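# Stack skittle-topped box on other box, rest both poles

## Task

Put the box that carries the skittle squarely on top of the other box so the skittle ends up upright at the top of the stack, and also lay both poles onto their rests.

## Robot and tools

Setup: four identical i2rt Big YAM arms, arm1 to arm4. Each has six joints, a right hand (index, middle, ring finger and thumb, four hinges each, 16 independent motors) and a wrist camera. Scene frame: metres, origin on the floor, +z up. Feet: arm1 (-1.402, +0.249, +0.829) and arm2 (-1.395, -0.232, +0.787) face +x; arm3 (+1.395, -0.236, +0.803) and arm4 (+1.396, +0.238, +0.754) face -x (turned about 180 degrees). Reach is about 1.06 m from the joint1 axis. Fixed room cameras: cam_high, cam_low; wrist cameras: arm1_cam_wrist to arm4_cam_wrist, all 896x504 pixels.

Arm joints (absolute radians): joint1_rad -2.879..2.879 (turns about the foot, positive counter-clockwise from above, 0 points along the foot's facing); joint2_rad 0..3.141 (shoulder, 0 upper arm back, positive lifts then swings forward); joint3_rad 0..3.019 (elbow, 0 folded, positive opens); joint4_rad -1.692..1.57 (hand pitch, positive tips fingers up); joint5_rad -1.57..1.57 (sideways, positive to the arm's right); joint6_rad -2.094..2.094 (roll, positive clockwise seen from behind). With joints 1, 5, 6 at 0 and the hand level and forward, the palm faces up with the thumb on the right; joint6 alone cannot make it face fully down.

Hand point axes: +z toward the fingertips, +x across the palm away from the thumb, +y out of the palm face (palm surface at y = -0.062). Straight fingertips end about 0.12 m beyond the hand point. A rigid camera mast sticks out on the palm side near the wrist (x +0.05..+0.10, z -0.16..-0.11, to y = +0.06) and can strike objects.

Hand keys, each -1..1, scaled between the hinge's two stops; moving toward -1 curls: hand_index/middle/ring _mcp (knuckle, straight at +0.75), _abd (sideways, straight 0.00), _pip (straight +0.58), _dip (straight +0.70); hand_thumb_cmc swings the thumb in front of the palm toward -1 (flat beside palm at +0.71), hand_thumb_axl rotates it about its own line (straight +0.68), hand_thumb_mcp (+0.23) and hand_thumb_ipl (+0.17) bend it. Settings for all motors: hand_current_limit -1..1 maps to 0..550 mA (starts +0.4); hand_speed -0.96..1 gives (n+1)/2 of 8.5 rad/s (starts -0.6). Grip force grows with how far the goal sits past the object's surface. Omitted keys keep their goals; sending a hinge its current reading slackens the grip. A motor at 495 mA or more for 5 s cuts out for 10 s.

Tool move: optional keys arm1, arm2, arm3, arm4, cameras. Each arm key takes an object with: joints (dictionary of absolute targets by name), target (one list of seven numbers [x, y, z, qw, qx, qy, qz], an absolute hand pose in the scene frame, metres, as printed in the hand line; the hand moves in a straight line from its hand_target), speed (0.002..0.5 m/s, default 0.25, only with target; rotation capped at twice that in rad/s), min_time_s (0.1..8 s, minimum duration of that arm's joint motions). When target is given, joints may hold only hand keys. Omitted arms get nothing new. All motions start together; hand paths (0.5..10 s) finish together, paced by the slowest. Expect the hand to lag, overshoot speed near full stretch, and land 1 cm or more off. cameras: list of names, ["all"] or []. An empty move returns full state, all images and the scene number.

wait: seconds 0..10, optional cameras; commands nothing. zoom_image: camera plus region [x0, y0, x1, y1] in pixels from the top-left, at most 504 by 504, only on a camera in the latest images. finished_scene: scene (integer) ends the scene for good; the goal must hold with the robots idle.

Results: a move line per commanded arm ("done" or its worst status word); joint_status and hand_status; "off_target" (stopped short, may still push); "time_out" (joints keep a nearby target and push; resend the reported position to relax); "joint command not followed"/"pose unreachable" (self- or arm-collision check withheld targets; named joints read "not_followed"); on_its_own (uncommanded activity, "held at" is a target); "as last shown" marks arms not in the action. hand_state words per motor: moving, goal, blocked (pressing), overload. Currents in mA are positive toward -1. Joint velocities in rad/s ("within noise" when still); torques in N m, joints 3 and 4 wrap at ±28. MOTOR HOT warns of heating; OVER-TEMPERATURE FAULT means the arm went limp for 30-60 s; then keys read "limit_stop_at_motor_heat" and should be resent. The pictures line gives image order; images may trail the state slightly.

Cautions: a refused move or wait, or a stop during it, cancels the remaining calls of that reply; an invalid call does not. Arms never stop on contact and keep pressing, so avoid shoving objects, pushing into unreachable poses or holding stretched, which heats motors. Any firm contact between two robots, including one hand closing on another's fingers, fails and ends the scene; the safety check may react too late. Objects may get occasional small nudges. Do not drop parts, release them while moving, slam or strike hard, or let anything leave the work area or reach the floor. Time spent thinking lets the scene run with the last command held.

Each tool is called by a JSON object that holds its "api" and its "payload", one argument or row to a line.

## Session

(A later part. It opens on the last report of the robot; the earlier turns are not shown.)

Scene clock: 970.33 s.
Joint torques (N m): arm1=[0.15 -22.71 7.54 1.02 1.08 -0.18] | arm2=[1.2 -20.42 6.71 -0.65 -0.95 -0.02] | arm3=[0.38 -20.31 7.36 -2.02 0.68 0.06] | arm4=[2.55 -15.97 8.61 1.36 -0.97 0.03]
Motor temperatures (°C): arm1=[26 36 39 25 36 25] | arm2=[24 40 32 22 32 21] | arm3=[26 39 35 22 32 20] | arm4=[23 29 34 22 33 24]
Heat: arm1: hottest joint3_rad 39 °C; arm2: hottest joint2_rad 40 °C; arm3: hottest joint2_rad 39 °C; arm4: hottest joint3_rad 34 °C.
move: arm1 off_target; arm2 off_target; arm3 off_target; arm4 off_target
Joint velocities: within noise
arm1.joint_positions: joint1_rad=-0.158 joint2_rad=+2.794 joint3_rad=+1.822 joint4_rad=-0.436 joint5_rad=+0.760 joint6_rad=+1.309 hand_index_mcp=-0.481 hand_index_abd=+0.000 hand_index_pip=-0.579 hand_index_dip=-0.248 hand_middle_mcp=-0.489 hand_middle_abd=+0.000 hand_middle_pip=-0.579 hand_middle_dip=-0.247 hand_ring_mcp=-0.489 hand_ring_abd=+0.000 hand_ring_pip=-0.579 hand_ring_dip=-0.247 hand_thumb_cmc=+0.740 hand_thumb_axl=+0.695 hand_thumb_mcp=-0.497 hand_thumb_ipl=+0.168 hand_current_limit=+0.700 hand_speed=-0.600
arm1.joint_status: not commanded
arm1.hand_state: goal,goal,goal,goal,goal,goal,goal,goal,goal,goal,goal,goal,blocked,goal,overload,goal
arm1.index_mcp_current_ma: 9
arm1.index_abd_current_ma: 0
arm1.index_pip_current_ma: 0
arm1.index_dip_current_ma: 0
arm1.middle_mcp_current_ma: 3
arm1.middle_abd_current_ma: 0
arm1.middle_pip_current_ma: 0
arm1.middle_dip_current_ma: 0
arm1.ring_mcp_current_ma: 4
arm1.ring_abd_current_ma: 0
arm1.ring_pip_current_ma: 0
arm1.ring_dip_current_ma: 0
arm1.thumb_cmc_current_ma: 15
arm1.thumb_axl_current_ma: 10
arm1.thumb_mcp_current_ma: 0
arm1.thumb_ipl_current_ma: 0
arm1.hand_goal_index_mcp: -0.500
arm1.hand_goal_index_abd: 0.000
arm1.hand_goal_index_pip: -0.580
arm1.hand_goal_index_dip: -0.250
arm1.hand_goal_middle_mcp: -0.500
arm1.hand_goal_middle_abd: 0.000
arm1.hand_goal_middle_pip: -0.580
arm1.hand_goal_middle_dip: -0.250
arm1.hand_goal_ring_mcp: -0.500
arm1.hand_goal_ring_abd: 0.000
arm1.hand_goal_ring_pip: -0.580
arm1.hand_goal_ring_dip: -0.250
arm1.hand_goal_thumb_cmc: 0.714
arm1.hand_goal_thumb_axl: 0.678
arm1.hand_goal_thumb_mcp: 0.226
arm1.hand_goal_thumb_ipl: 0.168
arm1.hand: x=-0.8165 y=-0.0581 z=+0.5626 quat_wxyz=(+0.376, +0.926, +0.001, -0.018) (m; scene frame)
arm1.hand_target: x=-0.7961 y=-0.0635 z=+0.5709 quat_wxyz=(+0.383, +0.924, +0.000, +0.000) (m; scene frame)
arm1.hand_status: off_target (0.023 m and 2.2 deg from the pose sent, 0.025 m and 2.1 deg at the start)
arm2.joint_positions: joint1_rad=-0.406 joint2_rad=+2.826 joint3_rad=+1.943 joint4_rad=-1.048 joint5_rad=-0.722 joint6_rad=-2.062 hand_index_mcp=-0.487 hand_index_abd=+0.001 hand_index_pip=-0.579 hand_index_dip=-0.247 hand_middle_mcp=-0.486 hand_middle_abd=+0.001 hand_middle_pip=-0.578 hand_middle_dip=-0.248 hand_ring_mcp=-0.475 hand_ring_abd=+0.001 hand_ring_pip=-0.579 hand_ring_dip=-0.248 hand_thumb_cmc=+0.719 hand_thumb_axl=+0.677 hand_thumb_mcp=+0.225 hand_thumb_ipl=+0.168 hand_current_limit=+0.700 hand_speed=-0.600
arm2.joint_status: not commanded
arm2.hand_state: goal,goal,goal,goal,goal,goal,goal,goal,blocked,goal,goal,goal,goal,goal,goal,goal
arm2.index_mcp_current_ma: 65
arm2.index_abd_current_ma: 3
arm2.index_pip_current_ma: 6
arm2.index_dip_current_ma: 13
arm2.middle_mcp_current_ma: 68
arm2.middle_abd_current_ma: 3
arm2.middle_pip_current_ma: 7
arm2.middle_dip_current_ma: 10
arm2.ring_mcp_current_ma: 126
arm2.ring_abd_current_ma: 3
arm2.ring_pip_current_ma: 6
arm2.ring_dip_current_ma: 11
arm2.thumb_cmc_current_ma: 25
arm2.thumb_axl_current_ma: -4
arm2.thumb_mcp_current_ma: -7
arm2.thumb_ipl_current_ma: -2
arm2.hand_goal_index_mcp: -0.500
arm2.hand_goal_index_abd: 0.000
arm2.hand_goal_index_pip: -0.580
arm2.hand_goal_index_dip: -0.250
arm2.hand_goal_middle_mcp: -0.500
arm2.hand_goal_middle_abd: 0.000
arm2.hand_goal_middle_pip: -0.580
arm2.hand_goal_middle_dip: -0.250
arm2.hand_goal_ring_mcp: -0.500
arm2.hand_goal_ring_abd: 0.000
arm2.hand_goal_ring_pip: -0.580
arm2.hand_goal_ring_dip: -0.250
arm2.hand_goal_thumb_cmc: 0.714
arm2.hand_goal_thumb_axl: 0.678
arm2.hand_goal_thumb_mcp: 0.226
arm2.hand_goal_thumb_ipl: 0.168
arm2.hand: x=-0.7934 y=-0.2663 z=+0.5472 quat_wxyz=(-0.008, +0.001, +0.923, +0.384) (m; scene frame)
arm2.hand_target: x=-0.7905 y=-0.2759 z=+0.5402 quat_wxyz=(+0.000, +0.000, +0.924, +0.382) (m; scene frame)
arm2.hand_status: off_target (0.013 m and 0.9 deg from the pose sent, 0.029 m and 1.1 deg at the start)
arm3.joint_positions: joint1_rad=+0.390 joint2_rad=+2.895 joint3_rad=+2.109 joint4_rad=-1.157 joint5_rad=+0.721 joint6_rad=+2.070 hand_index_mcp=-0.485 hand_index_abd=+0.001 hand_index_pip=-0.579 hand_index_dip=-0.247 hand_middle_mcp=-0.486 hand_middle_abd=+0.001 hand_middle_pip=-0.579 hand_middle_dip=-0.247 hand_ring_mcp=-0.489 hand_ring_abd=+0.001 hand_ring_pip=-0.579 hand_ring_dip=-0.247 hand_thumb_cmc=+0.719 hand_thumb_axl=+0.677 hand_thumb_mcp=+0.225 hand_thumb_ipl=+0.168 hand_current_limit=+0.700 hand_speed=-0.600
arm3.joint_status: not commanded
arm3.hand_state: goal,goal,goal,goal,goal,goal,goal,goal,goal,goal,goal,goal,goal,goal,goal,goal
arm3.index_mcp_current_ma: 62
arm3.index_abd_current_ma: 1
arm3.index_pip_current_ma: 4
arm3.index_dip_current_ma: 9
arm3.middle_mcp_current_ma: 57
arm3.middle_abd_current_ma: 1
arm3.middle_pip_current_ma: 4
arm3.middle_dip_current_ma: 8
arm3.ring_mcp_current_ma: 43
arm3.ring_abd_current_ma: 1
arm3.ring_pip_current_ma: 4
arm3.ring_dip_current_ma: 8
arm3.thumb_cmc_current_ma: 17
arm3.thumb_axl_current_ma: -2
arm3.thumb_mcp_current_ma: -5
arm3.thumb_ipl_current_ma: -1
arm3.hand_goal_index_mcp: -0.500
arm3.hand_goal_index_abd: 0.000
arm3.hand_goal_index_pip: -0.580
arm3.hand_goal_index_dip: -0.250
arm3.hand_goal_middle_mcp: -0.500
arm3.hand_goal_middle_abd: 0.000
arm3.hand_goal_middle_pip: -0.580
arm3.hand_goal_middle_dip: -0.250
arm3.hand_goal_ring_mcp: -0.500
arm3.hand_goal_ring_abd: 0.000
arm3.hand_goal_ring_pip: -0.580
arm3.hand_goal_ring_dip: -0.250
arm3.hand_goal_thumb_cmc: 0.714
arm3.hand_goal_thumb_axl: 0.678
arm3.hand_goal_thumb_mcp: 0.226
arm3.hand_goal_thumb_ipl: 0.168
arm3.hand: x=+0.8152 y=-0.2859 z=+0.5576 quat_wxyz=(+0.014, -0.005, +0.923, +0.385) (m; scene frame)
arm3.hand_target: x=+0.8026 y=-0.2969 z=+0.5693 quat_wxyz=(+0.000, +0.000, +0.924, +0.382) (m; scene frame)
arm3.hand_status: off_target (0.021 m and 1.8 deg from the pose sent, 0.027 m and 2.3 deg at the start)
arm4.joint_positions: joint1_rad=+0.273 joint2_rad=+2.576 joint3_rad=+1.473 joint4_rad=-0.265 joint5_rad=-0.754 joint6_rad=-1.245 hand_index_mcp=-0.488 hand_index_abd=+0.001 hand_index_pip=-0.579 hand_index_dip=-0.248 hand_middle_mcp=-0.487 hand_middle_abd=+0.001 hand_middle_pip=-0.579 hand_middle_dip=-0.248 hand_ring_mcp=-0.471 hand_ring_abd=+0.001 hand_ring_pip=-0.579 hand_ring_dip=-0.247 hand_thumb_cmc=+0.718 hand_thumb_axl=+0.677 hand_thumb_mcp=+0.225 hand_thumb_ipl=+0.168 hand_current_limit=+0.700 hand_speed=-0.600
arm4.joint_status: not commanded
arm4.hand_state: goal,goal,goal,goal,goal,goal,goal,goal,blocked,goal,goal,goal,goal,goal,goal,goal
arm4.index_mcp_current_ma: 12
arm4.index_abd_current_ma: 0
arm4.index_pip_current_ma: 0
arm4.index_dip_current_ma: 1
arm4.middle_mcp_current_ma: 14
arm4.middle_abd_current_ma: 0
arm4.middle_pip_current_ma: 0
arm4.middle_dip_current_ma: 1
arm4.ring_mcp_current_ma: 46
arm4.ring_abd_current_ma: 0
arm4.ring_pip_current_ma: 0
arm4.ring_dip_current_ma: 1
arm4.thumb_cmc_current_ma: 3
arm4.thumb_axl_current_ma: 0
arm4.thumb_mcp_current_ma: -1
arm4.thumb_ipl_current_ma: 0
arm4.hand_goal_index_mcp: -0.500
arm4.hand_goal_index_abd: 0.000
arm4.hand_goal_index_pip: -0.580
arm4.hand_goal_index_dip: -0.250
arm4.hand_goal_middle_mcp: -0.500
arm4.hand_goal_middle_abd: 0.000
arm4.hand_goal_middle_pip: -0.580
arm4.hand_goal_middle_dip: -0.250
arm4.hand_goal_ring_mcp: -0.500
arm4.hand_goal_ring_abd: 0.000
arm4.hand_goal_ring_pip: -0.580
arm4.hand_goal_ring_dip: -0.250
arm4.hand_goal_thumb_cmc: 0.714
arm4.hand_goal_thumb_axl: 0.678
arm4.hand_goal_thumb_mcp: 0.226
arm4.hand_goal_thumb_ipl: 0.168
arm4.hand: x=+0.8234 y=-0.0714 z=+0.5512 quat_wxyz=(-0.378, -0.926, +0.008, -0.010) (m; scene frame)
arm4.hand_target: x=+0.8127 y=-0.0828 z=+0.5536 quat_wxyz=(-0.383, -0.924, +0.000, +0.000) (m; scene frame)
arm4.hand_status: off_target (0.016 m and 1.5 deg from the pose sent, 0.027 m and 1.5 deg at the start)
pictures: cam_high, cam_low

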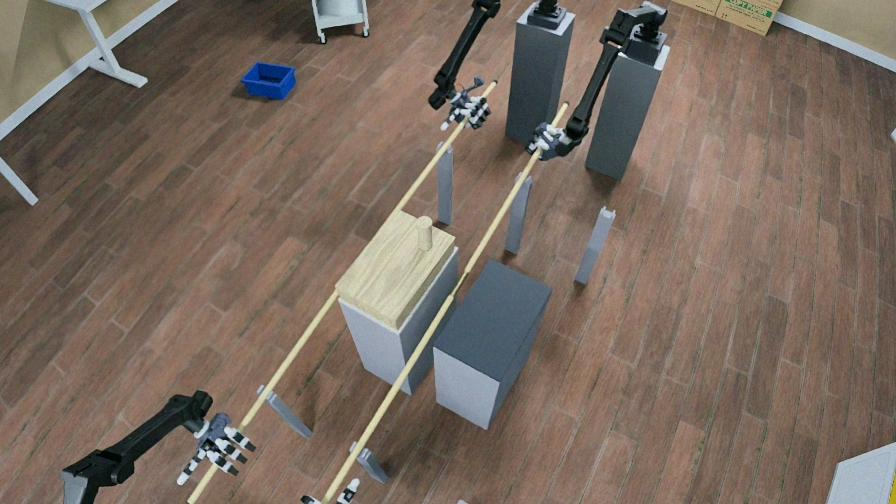

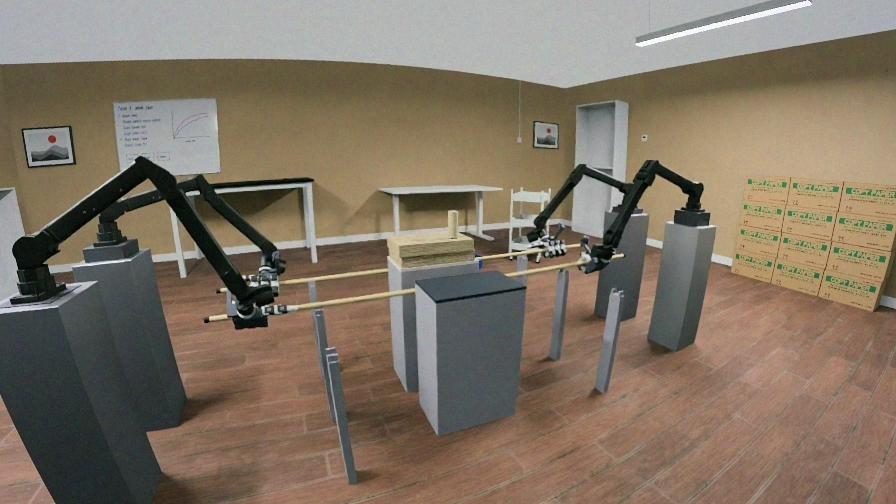

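{"api": "move", "payload": {
  "arm1": {"target":[-0.795,-0.062,0.552,0.3827,0.9239,0,0],"speed":0.04},
  "arm4": {"target":[0.812,-0.083,0.535,0.3827,0.9239,0,0],"speed":0.04},
  "arm2": {"target":[-0.790,-0.276,0.520,0,0,0.9239,0.3827],"speed":0.04},
  "arm3": {"target":[0.802,-0.299,0.551,0,0,0.9239,0.3827],"speed":0.04},
  "cameras": ["cam_high","cam_low"]
}}

{"api": "zoom_image", "payload": {
  "camera": "cam_high",
  "region": [340, 430, 390, 480]
}}

{"api": "zoom_image", "payload": {
  "camera": "cam_high",
  "region": [495, 160, 545, 210]
}}

{"api": "zoom_image", "payload": {
  "camera": "cam_high",
  "region": [240, 370, 290, 420]
}}

{"api": "zoom_image", "payload": {
  "camera": "cam_high",
  "region": [420, 130, 470, 180]
}}

{"api": "zoom_image", "payload": {
  "camera": "cam_low",
  "region": [500, 220, 600, 290]
}}

{"api": "zoom_image", "payload": {
  "camera": "cam_low",
  "region": [290, 260, 350, 330]
}}

Scene clock: 983.97 s.
Joint torques (N m): arm1=[0.38 -22.71 7.45 0.98 1.1 -0.13] | arm2=[1.32 -20.07 6.45 -0.64 -0.95 0.01] | arm3=[0.5 -19.84 7.24 -1.77 0.64 0.07] | arm4=[2.02 -16.15 8.38 1.33 -1.01 0.03]
Motor temperatures (°C): arm1=[26 37 39 24 35 25] | arm2=[23 39 31 22 32 21] | arm3=[26 39 35 22 32 20] | arm4=[23 30 34 22 33 24]
Heat: arm1: hottest joint3_rad 39 °C; arm2: hottest joint2_rad 39 °C; arm3: hottest joint2_rad 39 °C; arm4: hottest joint3_rad 34 °C.
move: arm1 off_target; arm2 off_target; arm3 off_target; arm4 off_target
Joint velocities: within noise
arm1.joint_positions: joint1_rad=-0.158 joint2_rad=+2.837 joint3_rad=+1.859 joint4_rad=-0.431 joint5_rad=+0.760 joint6_rad=+1.309 hand_index_mcp=-0.481 hand_index_abd=+0.000 hand_index_pip=-0.579 hand_index_dip=-0.248 hand_middle_mcp=-0.489 hand_middle_abd=+0.000 hand_middle_pip=-0.579 hand_middle_dip=-0.247 hand_ring_mcp=-0.489 hand_ring_abd=+0.000 hand_ring_pip=-0.579 hand_ring_dip=-0.247 hand_thumb_cmc=+0.740 hand_thumb_axl=+0.695 hand_thumb_mcp=-0.497 hand_thumb_ipl=+0.168 hand_current_limit=+0.700 hand_speed=-0.600
arm1.joint_status: not commanded
arm1.hand_state: goal,goal,goal,goal,goal,goal,goal,goal,goal,goal,goal,goal,blocked,goal,overload,goal
arm1.index_mcp_current_ma: 9
arm1.index_abd_current_ma: 0
arm1.index_pip_current_ma: 0
arm1.index_dip_current_ma: 0
arm1.middle_mcp_current_ma: 3
arm1.middle_abd_current_ma: 0
arm1.middle_pip_current_ma: 0
arm1.middle_dip_current_ma: 0
arm1.ring_mcp_current_ma: 4
arm1.ring_abd_current_ma: 0
arm1.ring_pip_current_ma: 0
arm1.ring_dip_current_ma: 0
arm1.thumb_cmc_current_ma: 15
arm1.thumb_axl_current_ma: 10
arm1.thumb_mcp_current_ma: 0
arm1.thumb_ipl_current_ma: 0
arm1.hand_goal_index_mcp: -0.500
arm1.hand_goal_index_abd: 0.000
arm1.hand_goal_index_pip: -0.580
arm1.hand_goal_index_dip: -0.250
arm1.hand_goal_middle_mcp: -0.500
arm1.hand_goal_middle_abd: 0.000
arm1.hand_goal_middle_pip: -0.580
arm1.hand_goal_middle_dip: -0.250
arm1.hand_goal_ring_mcp: -0.500
arm1.hand_goal_ring_abd: 0.000
arm1.hand_goal_ring_pip: -0.580
arm1.hand_goal_ring_dip: -0.250
arm1.hand_goal_thumb_cmc: 0.714
arm1.hand_goal_thumb_axl: 0.678
arm1.hand_goal_thumb_mcp: 0.226
arm1.hand_goal_thumb_ipl: 0.168
arm1.hand: x=-0.8162 y=-0.0582 z=+0.5453 quat_wxyz=(+0.376, +0.926, +0.001, -0.019) (m; scene frame)
arm1.hand_target: x=-0.7960 y=-0.0615 z=+0.5529 quat_wxyz=(+0.383, +0.924, +0.000, +0.000) (m; scene frame)
arm1.hand_status: off_target (0.023 m and 2.3 deg from the pose sent, 0.024 m and 2.2 deg at the start)
arm2.joint_positions: joint1_rad=-0.411 joint2_rad=+2.870 joint3_rad=+1.990 joint4_rad=-1.041 joint5_rad=-0.721 joint6_rad=-2.065 hand_index_mcp=-0.487 hand_index_abd=+0.001 hand_index_pip=-0.579 hand_index_dip=-0.247 hand_middle_mcp=-0.487 hand_middle_abd=+0.001 hand_middle_pip=-0.578 hand_middle_dip=-0.248 hand_ring_mcp=-0.482 hand_ring_abd=+0.001 hand_ring_pip=-0.579 hand_ring_dip=-0.248 hand_thumb_cmc=+0.719 hand_thumb_axl=+0.677 hand_thumb_mcp=+0.225 hand_thumb_ipl=+0.168 hand_current_limit=+0.700 hand_speed=-0.600
arm2.joint_status: not commanded
arm2.hand_state: goal,goal,goal,goal,goal,goal,goal,goal,goal,goal,goal,goal,goal,goal,goal,goal
arm2.index_mcp_current_ma: 63
arm2.index_abd_current_ma: 3
arm2.index_pip_current_ma: 6
arm2.index_dip_current_ma: 13
arm2.middle_mcp_current_ma: 66
arm2.middle_abd_current_ma: 3
arm2.middle_pip_current_ma: 7
arm2.middle_dip_current_ma: 10
arm2.ring_mcp_current_ma: 91
arm2.ring_abd_current_ma: 3
arm2.ring_pip_current_ma: 6
arm2.ring_dip_current_ma: 11
arm2.thumb_cmc_current_ma: 25
arm2.thumb_axl_current_ma: -4
arm2.thumb_mcp_current_ma: -7
arm2.thumb_ipl_current_ma: -2
arm2.hand_goal_index_mcp: -0.500
arm2.hand_goal_index_abd: 0.000
arm2.hand_goal_index_pip: -0.580
arm2.hand_goal_index_dip: -0.250
arm2.hand_goal_middle_mcp: -0.500
arm2.hand_goal_middle_abd: 0.000
arm2.hand_goal_middle_pip: -0.580
arm2.hand_goal_middle_dip: -0.250
arm2.hand_goal_ring_mcp: -0.500
arm2.hand_goal_ring_abd: 0.000
arm2.hand_goal_ring_pip: -0.580
arm2.hand_goal_ring_dip: -0.250
arm2.hand_goal_thumb_cmc: 0.714
arm2.hand_goal_thumb_axl: 0.678
arm2.hand_goal_thumb_mcp: 0.226
arm2.hand_goal_thumb_ipl: 0.168
arm2.hand: x=-0.7898 y=-0.2704 z=+0.5307 quat_wxyz=(-0.002, +0.000, +0.924, +0.382) (m; scene frame)
arm2.hand_target: x=-0.7903 y=-0.2760 z=+0.5203 quat_wxyz=(+0.000, +0.000, +0.924, +0.382) (m; scene frame)
arm2.hand_status: off_target (0.012 m and 0.2 deg from the pose sent, 0.029 m and 0.9 deg at the start)
arm3.joint_positions: joint1_rad=+0.392 joint2_rad=+2.938 joint3_rad=+2.159 joint4_rad=-1.165 joint5_rad=+0.721 joint6_rad=+2.072 hand_index_mcp=-0.487 hand_index_abd=+0.001 hand_index_pip=-0.579 hand_index_dip=-0.247 hand_middle_mcp=-0.486 hand_middle_abd=+0.001 hand_middle_pip=-0.579 hand_middle_dip=-0.247 hand_ring_mcp=-0.489 hand_ring_abd=+0.001 hand_ring_pip=-0.579 hand_ring_dip=-0.247 hand_thumb_cmc=+0.719 hand_thumb_axl=+0.677 hand_thumb_mcp=+0.225 hand_thumb_ipl=+0.168 hand_current_limit=+0.700 hand_speed=-0.600
arm3.joint_status: not commanded
arm3.hand_state: goal,goal,goal,goal,goal,goal,goal,goal,goal,goal,goal,goal,goal,goal,goal,goal
arm3.index_mcp_current_ma: 52
arm3.index_abd_current_ma: 1
arm3.index_pip_current_ma: 4
arm3.index_dip_current_ma: 9
arm3.middle_mcp_current_ma: 57
arm3.middle_abd_current_ma: 1
arm3.middle_pip_current_ma: 4
arm3.middle_dip_current_ma: 8
arm3.ring_mcp_current_ma: 43
arm3.ring_abd_current_ma: 1
arm3.ring_pip_current_ma: 4
arm3.ring_dip_current_ma: 8
arm3.thumb_cmc_current_ma: 17
arm3.thumb_axl_current_ma: -2
arm3.thumb_mcp_current_ma: -5
arm3.thumb_ipl_current_ma: -1
arm3.hand_goal_index_mcp: -0.500
arm3.hand_goal_index_abd: 0.000
arm3.hand_goal_index_pip: -0.580
arm3.hand_goal_index_dip: -0.250
arm3.hand_goal_middle_mcp: -0.500
arm3.hand_goal_middle_abd: 0.000
arm3.hand_goal_middle_pip: -0.580
arm3.hand_goal_middle_dip: -0.250
arm3.hand_goal_ring_mcp: -0.500
arm3.hand_goal_ring_abd: 0.000
arm3.hand_goal_ring_pip: -0.580
arm3.hand_goal_ring_dip: -0.250
arm3.hand_goal_thumb_cmc: 0.714
arm3.hand_goal_thumb_axl: 0.678
arm3.hand_goal_thumb_mcp: 0.226
arm3.hand_goal_thumb_ipl: 0.168
arm3.hand: x=+0.8130 y=-0.2883 z=+0.5432 quat_wxyz=(+0.014, -0.005, +0.923, +0.385) (m; scene frame)
arm3.hand_target: x=+0.8025 y=-0.2990 z=+0.5513 quat_wxyz=(+0.000, +0.000, +0.924, +0.382) (m; scene frame)
arm3.hand_status: off_target (0.017 m and 1.7 deg from the pose sent, 0.020 m and 1.8 deg at the start)
arm4.joint_positions: joint1_rad=+0.274 joint2_rad=+2.618 joint3_rad=+1.499 joint4_rad=-0.248 joint5_rad=-0.754 joint6_rad=-1.244 hand_index_mcp=-0.488 hand_index_abd=+0.001 hand_index_pip=-0.579 hand_index_dip=-0.248 hand_middle_mcp=-0.487 hand_middle_abd=+0.001 hand_middle_pip=-0.579 hand_middle_dip=-0.248 hand_ring_mcp=-0.471 hand_ring_abd=+0.001 hand_ring_pip=-0.579 hand_ring_dip=-0.247 hand_thumb_cmc=+0.718 hand_thumb_axl=+0.677 hand_thumb_mcp=+0.225 hand_thumb_ipl=+0.168 hand_current_limit=+0.700 hand_speed=-0.600
arm4.joint_status: not commanded
arm4.hand_state: goal,goal,goal,goal,goal,goal,goal,goal,blocked,goal,goal,goal,goal,goal,goal,goal
arm4.index_mcp_current_ma: 12
arm4.index_abd_current_ma: 0
arm4.index_pip_current_ma: 0
arm4.index_dip_current_ma: 1
arm4.middle_mcp_current_ma: 14
arm4.middle_abd_current_ma: 0
arm4.middle_pip_current_ma: 0
arm4.middle_dip_current_ma: 1
arm4.ring_mcp_current_ma: 46
arm4.ring_abd_current_ma: 0
arm4.ring_pip_current_ma: 0
arm4.ring_dip_current_ma: 1
arm4.thumb_cmc_current_ma: 3
arm4.thumb_axl_current_ma: 0
arm4.thumb_mcp_current_ma: -1
arm4.thumb_ipl_current_ma: 0
arm4.hand_goal_index_mcp: -0.500
arm4.hand_goal_index_abd: 0.000
arm4.hand_goal_index_pip: -0.580
arm4.hand_goal_index_dip: -0.250
arm4.hand_goal_middle_mcp: -0.500
arm4.hand_goal_middle_abd: 0.000
arm4.hand_goal_middle_pip: -0.580
arm4.hand_goal_middle_dip: -0.250
arm4.hand_goal_ring_mcp: -0.500
arm4.hand_goal_ring_abd: 0.000
arm4.hand_goal_ring_pip: -0.580
arm4.hand_goal_ring_dip: -0.250
arm4.hand_goal_thumb_cmc: 0.714
arm4.hand_goal_thumb_axl: 0.678
arm4.hand_goal_thumb_mcp: 0.226
arm4.hand_goal_thumb_ipl: 0.168
arm4.hand: x=+0.8229 y=-0.0719 z=+0.5333 quat_wxyz=(-0.378, -0.926, +0.008, -0.010) (m; scene frame)
arm4.hand_target: x=+0.8127 y=-0.0828 z=+0.5354 quat_wxyz=(-0.383, -0.924, +0.000, +0.000) (m; scene frame)
arm4.hand_status: off_target (0.016 m and 1.5 deg from the pose sent, 0.023 m and 1.6 deg at the start)
pictures: cam_high, cam_low

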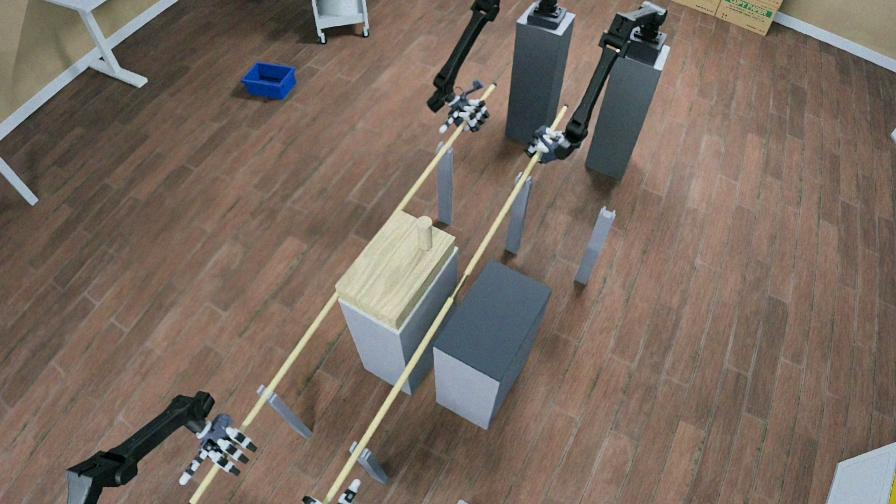

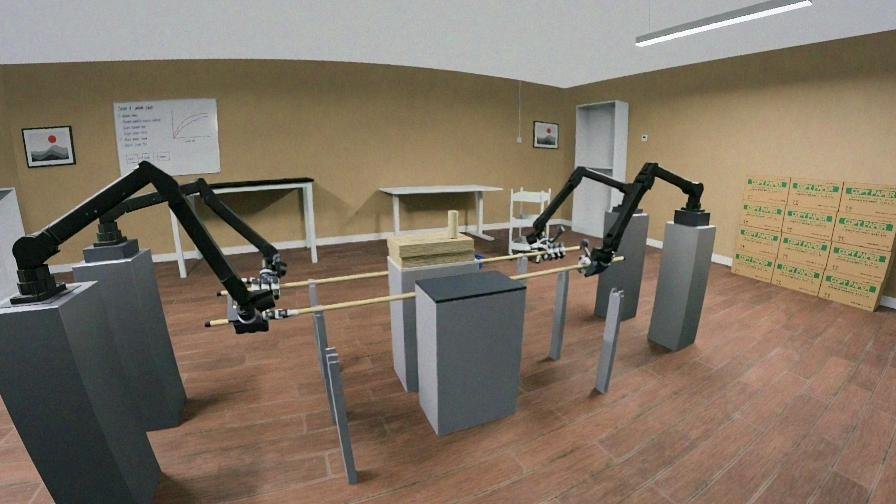

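Scaled by 10.080 from the camera's 896x504 image, which has a finer 1280x720 frame.

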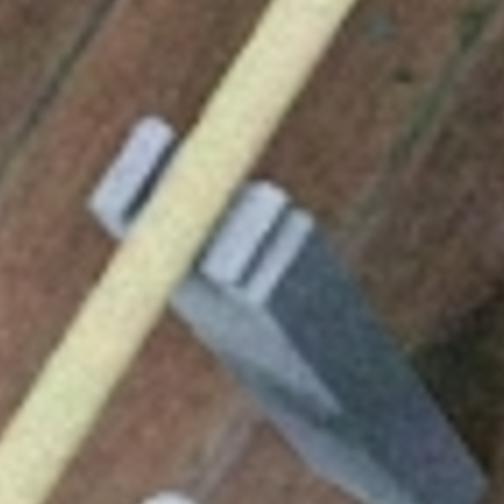

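Scaled by 10.080 from the camera's 896x504 image, which has a finer 1280x720 frame.

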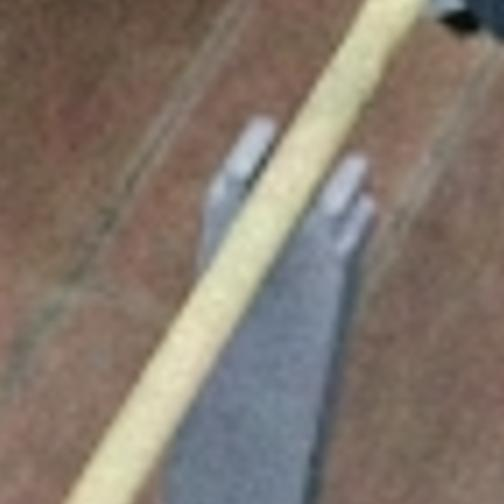

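Scaled by 10.080 from the camera's 896x504 image, which has a finer 1280x720 frame.

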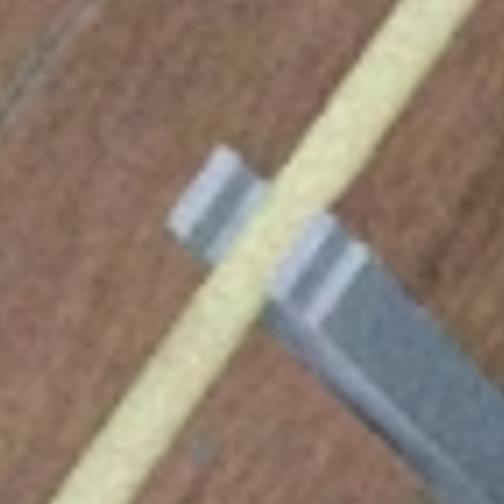

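Scaled by 10.080 from the camera's 896x504 image, which has a finer 1280x720 frame.

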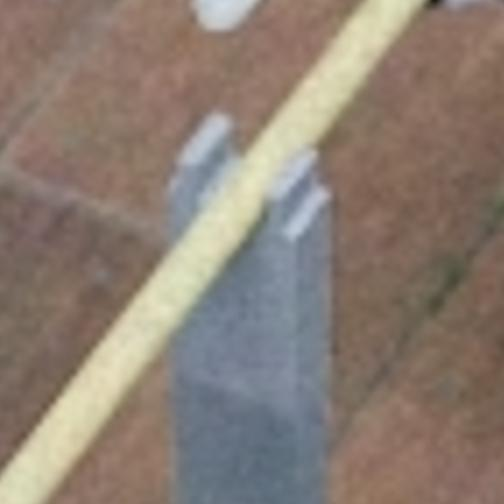

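Scaled by 5.040 from the camera's 896x504 image, which has a finer 1280x720 frame.

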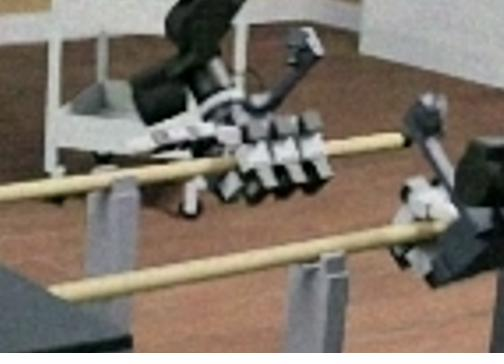

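Scaled by 7.200 from the camera's 896x504 image, which has a finer 1280x720 frame.

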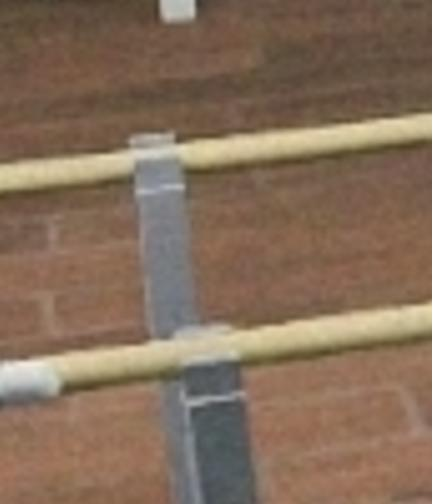

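{"api": "move", "payload": {
  "arm1": {"target":[-0.795,-0.060,0.534,0.3827,0.9239,0,0],"speed":0.04},
  "arm4": {"target":[0.812,-0.083,0.517,0.3827,0.9239,0,0],"speed":0.04},
  "arm2": {"target":[-0.790,-0.276,0.502,0,0,0.9239,0.3827],"speed":0.04},
  "arm3": {"target":[0.802,-0.300,0.533,0,0,0.9239,0.3827],"speed":0.04},
  "cameras": ["cam_high","cam_low"]
}}

{"api": "zoom_image", "payload": {
  "camera": "cam_high",
  "region": [340, 430, 390, 480]
}}

{"api": "zoom_image", "payload": {
  "camera": "cam_high",
  "region": [240, 370, 290, 420]
}}

{"api": "zoom_image", "payload": {
  "camera": "cam_low",
  "region": [500, 220, 600, 290]
}}

{"api": "zoom_image", "payload": {
  "camera": "cam_low",
  "region": [290, 260, 350, 330]
}}

Scene clock: 992.60 s.
Joint torques (N m): arm1=[0.67 -22.24 7.41 1.07 1.08 -0.09] | arm2=[1.55 -19.9 6.46 -0.51 -0.95 0.01] | arm3=[0.44 -19.37 7.19 -1.48 0.54 0.03] | arm4=[1.79 -15.5 8.17 1.47 -0.98 0.02]
Motor temperatures (°C): arm1=[26 38 39 24 35 25] | arm2=[23 38 31 22 32 21] | arm3=[26 38 35 22 31 20] | arm4=[23 30 34 22 33 24]
Heat: arm1: hottest joint3_rad 39 °C; arm2: hottest joint2_rad 38 °C; arm3: hottest joint2_rad 38 °C; arm4: hottest joint3_rad 34 °C.
move: arm1 off_target; arm2 off_target; arm3 off_target; arm4 off_target
Joint velocities: within noise
arm1.joint_positions: joint1_rad=-0.158 joint2_rad=+2.873 joint3_rad=+1.900 joint4_rad=-0.431 joint5_rad=+0.761 joint6_rad=+1.309 hand_index_mcp=-0.485 hand_index_abd=+0.000 hand_index_pip=-0.579 hand_index_dip=-0.248 hand_middle_mcp=-0.489 hand_middle_abd=+0.000 hand_middle_pip=-0.579 hand_middle_dip=-0.247 hand_ring_mcp=-0.489 hand_ring_abd=+0.000 hand_ring_pip=-0.579 hand_ring_dip=-0.247 hand_thumb_cmc=+0.729 hand_thumb_axl=+0.688 hand_thumb_mcp=-0.497 hand_thumb_ipl=+0.168 hand_current_limit=+0.700 hand_speed=-0.600
arm1.joint_status: not commanded
arm1.hand_state: goal,goal,goal,goal,goal,goal,goal,goal,goal,goal,goal,goal,goal,goal,overload,goal
arm1.index_mcp_current_ma: 6
arm1.index_abd_current_ma: 0
arm1.index_pip_current_ma: 0
arm1.index_dip_current_ma: 0
arm1.middle_mcp_current_ma: 3
arm1.middle_abd_current_ma: 0
arm1.middle_pip_current_ma: 0
arm1.middle_dip_current_ma: 0
arm1.ring_mcp_current_ma: 4
arm1.ring_abd_current_ma: 0
arm1.ring_pip_current_ma: 0
arm1.ring_dip_current_ma: 0
arm1.thumb_cmc_current_ma: 6
arm1.thumb_axl_current_ma: 4
arm1.thumb_mcp_current_ma: 0
arm1.thumb_ipl_current_ma: 0
arm1.hand_goal_index_mcp: -0.500
arm1.hand_goal_index_abd: 0.000
arm1.hand_goal_index_pip: -0.580
arm1.hand_goal_index_dip: -0.250
arm1.hand_goal_middle_mcp: -0.500
arm1.hand_goal_middle_abd: 0.000
arm1.hand_goal_middle_pip: -0.580
arm1.hand_goal_middle_dip: -0.250
arm1.hand_goal_ring_mcp: -0.500
arm1.hand_goal_ring_abd: 0.000
arm1.hand_goal_ring_pip: -0.580
arm1.hand_goal_ring_dip: -0.250
arm1.hand_goal_thumb_cmc: 0.714
arm1.hand_goal_thumb_axl: 0.678
arm1.hand_goal_thumb_mcp: 0.226
arm1.hand_goal_thumb_ipl: 0.168
arm1.hand: x=-0.8129 y=-0.0589 z=+0.5324 quat_wxyz=(+0.377, +0.926, +0.001, -0.017) (m; scene frame)
arm1.hand_target: x=-0.7957 y=-0.0596 z=+0.5348 quat_wxyz=(+0.383, +0.924, +0.000, +0.000) (m; scene frame)
arm1.hand_status: off_target (0.018 m and 2.0 deg from the pose sent, 0.024 m and 2.3 deg at the start)
arm2.joint_positions: joint1_rad=-0.411 joint2_rad=+2.911 joint3_rad=+2.031 joint4_rad=-1.041 joint5_rad=-0.721 joint6_rad=-2.065 hand_index_mcp=-0.488 hand_index_abd=+0.001 hand_index_pip=-0.579 hand_index_dip=-0.247 hand_middle_mcp=-0.487 hand_middle_abd=+0.001 hand_middle_pip=-0.578 hand_middle_dip=-0.248 hand_ring_mcp=-0.488 hand_ring_abd=+0.001 hand_ring_pip=-0.579 hand_ring_dip=-0.248 hand_thumb_cmc=+0.719 hand_thumb_axl=+0.677 hand_thumb_mcp=+0.225 hand_thumb_ipl=+0.168 hand_current_limit=+0.700 hand_speed=-0.600
arm2.joint_status: not commanded
arm2.hand_state: goal,goal,goal,goal,goal,goal,goal,goal,goal,goal,goal,goal,goal,goal,goal,goal
arm2.index_mcp_current_ma: 61
arm2.index_abd_current_ma: 3
arm2.index_pip_current_ma: 6
arm2.index_dip_current_ma: 13
arm2.middle_mcp_current_ma: 66
arm2.middle_abd_current_ma: 3
arm2.middle_pip_current_ma: 7
arm2.middle_dip_current_ma: 10
arm2.ring_mcp_current_ma: 62
arm2.ring_abd_current_ma: 3
arm2.ring_pip_current_ma: 6
arm2.ring_dip_current_ma: 11
arm2.thumb_cmc_current_ma: 26
arm2.thumb_axl_current_ma: -4
arm2.thumb_mcp_current_ma: -7
arm2.thumb_ipl_current_ma: -2
arm2.hand_goal_index_mcp: -0.500
arm2.hand_goal_index_abd: 0.000
arm2.hand_goal_index_pip: -0.580
arm2.hand_goal_index_dip: -0.250
arm2.hand_goal_middle_mcp: -0.500
arm2.hand_goal_middle_abd: 0.000
arm2.hand_goal_middle_pip: -0.580
arm2.hand_goal_middle_dip: -0.250
arm2.hand_goal_ring_mcp: -0.500
arm2.hand_goal_ring_abd: 0.000
arm2.hand_goal_ring_pip: -0.580
arm2.hand_goal_ring_dip: -0.250
arm2.hand_goal_thumb_cmc: 0.714
arm2.hand_goal_thumb_axl: 0.678
arm2.hand_goal_thumb_mcp: 0.226
arm2.hand_goal_thumb_ipl: 0.168
arm2.hand: x=-0.7886 y=-0.2708 z=+0.5149 quat_wxyz=(-0.002, +0.000, +0.924, +0.382) (m; scene frame)
arm2.hand_target: x=-0.7905 y=-0.2757 z=+0.5023 quat_wxyz=(+0.000, +0.000, +0.924, +0.383) (m; scene frame)
arm2.hand_status: off_target (0.014 m and 0.2 deg from the pose sent, 0.029 m and 0.3 deg at the start)
arm3.joint_positions: joint1_rad=+0.393 joint2_rad=+2.977 joint3_rad=+2.213 joint4_rad=-1.173 joint5_rad=+0.724 joint6_rad=+2.080 hand_index_mcp=-0.488 hand_index_abd=+0.001 hand_index_pip=-0.579 hand_index_dip=-0.247 hand_middle_mcp=-0.486 hand_middle_abd=+0.001 hand_middle_pip=-0.579 hand_middle_dip=-0.247 hand_ring_mcp=-0.492 hand_ring_abd=+0.001 hand_ring_pip=-0.570 hand_ring_dip=-0.244 hand_thumb_cmc=+0.719 hand_thumb_axl=+0.677 hand_thumb_mcp=+0.225 hand_thumb_ipl=+0.168 hand_current_limit=+0.700 hand_speed=-0.600
arm3.joint_status: not commanded
arm3.hand_state: goal,goal,goal,goal,goal,goal,goal,goal,goal,goal,goal,goal,goal,goal,goal,goal
arm3.index_mcp_current_ma: 50
arm3.index_abd_current_ma: 1
arm3.index_pip_current_ma: 4
arm3.index_dip_current_ma: 9
arm3.middle_mcp_current_ma: 57
arm3.middle_abd_current_ma: 1
arm3.middle_pip_current_ma: 4
arm3.middle_dip_current_ma: 8
arm3.ring_mcp_current_ma: 30
arm3.ring_abd_current_ma: 1
arm3.ring_pip_current_ma: 35
arm3.ring_dip_current_ma: 21
arm3.thumb_cmc_current_ma: 17
arm3.thumb_axl_current_ma: -2
arm3.thumb_mcp_current_ma: -5
arm3.thumb_ipl_current_ma: -1
arm3.hand_goal_index_mcp: -0.500
arm3.hand_goal_index_abd: 0.000
arm3.hand_goal_index_pip: -0.580
arm3.hand_goal_index_dip: -0.250
arm3.hand_goal_middle_mcp: -0.500
arm3.hand_goal_middle_abd: 0.000
arm3.hand_goal_middle_pip: -0.580
arm3.hand_goal_middle_dip: -0.250
arm3.hand_goal_ring_mcp: -0.500
arm3.hand_goal_ring_abd: 0.000
arm3.hand_goal_ring_pip: -0.580
arm3.hand_goal_ring_dip: -0.250
arm3.hand_goal_thumb_cmc: 0.714
arm3.hand_goal_thumb_axl: 0.678
arm3.hand_goal_thumb_mcp: 0.226
arm3.hand_goal_thumb_ipl: 0.168
arm3.hand: x=+0.8088 y=-0.2904 z=+0.5319 quat_wxyz=(+0.008, -0.001, +0.923, +0.385) (m; scene frame)
arm3.hand_target: x=+0.8022 y=-0.3000 z=+0.5333 quat_wxyz=(+0.000, +0.000, +0.924, +0.382) (m; scene frame)
arm3.hand_status: off_target (0.012 m and 1.0 deg from the pose sent, 0.019 m and 1.7 deg at the start)
arm4.joint_positions: joint1_rad=+0.277 joint2_rad=+2.652 joint3_rad=+1.530 joint4_rad=-0.237 joint5_rad=-0.754 joint6_rad=-1.244 hand_index_mcp=-0.488 hand_index_abd=+0.001 hand_index_pip=-0.579 hand_index_dip=-0.248 hand_middle_mcp=-0.487 hand_middle_abd=+0.001 hand_middle_pip=-0.579 hand_middle_dip=-0.248 hand_ring_mcp=-0.487 hand_ring_abd=+0.001 hand_ring_pip=-0.579 hand_ring_dip=-0.247 hand_thumb_cmc=+0.718 hand_thumb_axl=+0.677 hand_thumb_mcp=+0.225 hand_thumb_ipl=+0.168 hand_current_limit=+0.700 hand_speed=-0.600
arm4.joint_status: not commanded
arm4.hand_state: goal,goal,goal,goal,goal,goal,goal,goal,goal,goal,goal,goal,goal,goal,goal,goal
arm4.index_mcp_current_ma: 12
arm4.index_abd_current_ma: 0
arm4.index_pip_current_ma: 0
arm4.index_dip_current_ma: 1
arm4.middle_mcp_current_ma: 14
arm4.middle_abd_current_ma: 0
arm4.middle_pip_current_ma: 0
arm4.middle_dip_current_ma: 1
arm4.ring_mcp_current_ma: 13
arm4.ring_abd_current_ma: 0
arm4.ring_pip_current_ma: 0
arm4.ring_dip_current_ma: 1
arm4.thumb_cmc_current_ma: 3
arm4.thumb_axl_current_ma: 0
arm4.thumb_mcp_current_ma: -1
arm4.thumb_ipl_current_ma: 0
arm4.hand_goal_index_mcp: -0.500
arm4.hand_goal_index_abd: 0.000
arm4.hand_goal_index_pip: -0.580
arm4.hand_goal_index_dip: -0.250
arm4.hand_goal_middle_mcp: -0.500
arm4.hand_goal_middle_abd: 0.000
arm4.hand_goal_middle_pip: -0.580
arm4.hand_goal_middle_dip: -0.250
arm4.hand_goal_ring_mcp: -0.500
arm4.hand_goal_ring_abd: 0.000
arm4.hand_goal_ring_pip: -0.580
arm4.hand_goal_ring_dip: -0.250
arm4.hand_goal_thumb_cmc: 0.714
arm4.hand_goal_thumb_axl: 0.678
arm4.hand_goal_thumb_mcp: 0.226
arm4.hand_goal_thumb_ipl: 0.168
arm4.hand: x=+0.8196 y=-0.0747 z=+0.5213 quat_wxyz=(-0.379, -0.925, +0.005, -0.006) (m; scene frame)
arm4.hand_target: x=+0.8125 y=-0.0827 z=+0.5173 quat_wxyz=(-0.383, -0.924, +0.000, +0.000) (m; scene frame)
arm4.hand_status: off_target (0.012 m and 1.0 deg from the pose sent, 0.023 m and 1.5 deg at the start)
pictures: cam_high, cam_low

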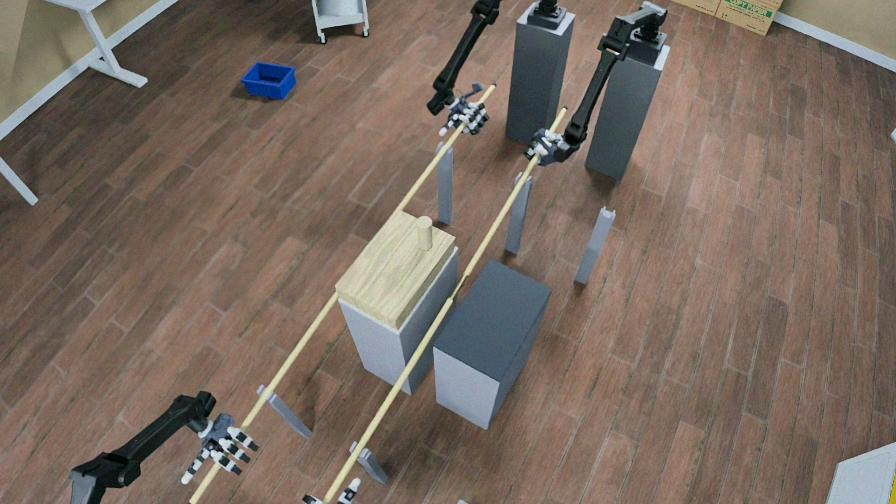

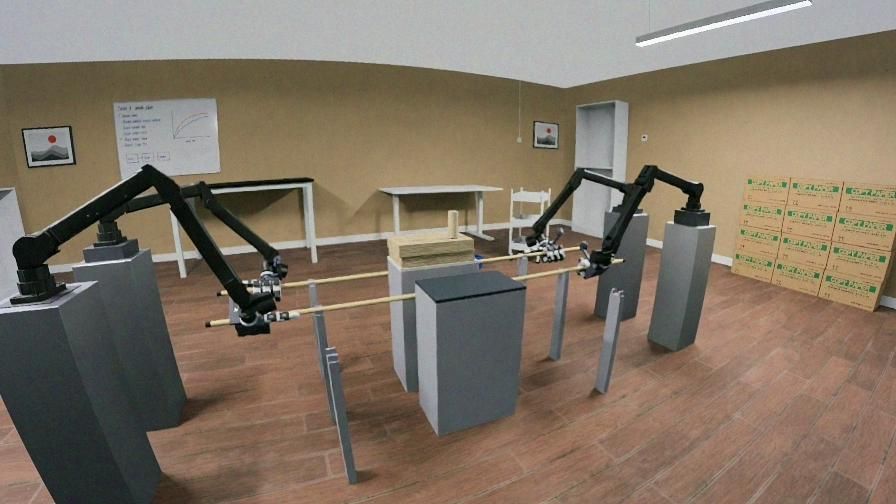

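Scaled by 10.080 from the camera's 896x504 image, which has a finer 1280x720 frame.

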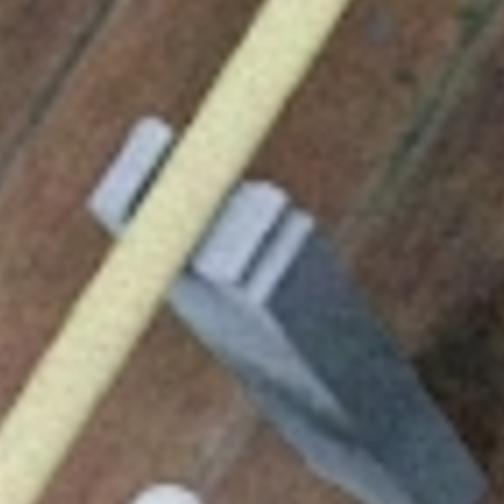

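Scaled by 10.080 from the camera's 896x504 image, which has a finer 1280x720 frame.

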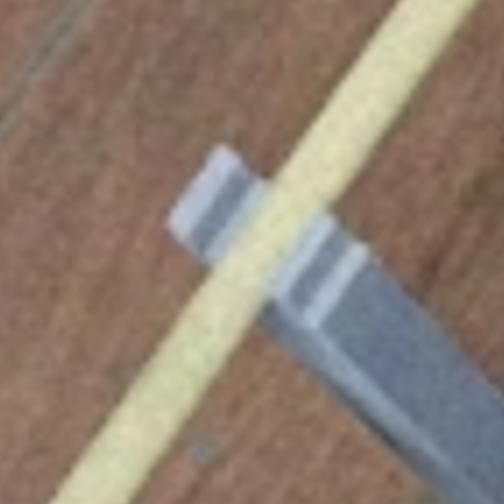

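Scaled by 5.040 from the camera's 896x504 image, which has a finer 1280x720 frame.

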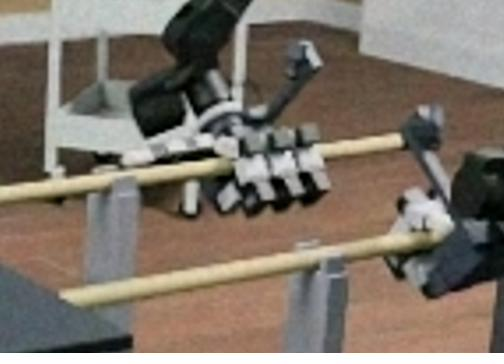

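Scaled by 7.200 from the camera's 896x504 image, which has a finer 1280x720 frame.

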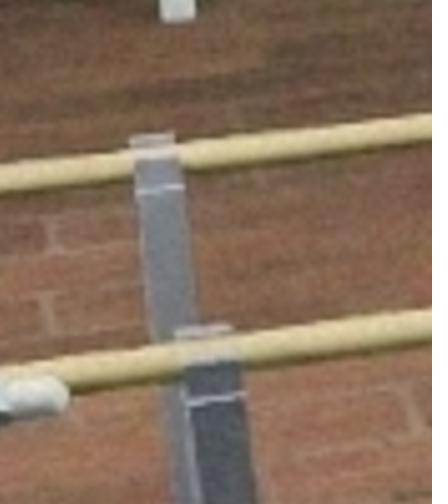

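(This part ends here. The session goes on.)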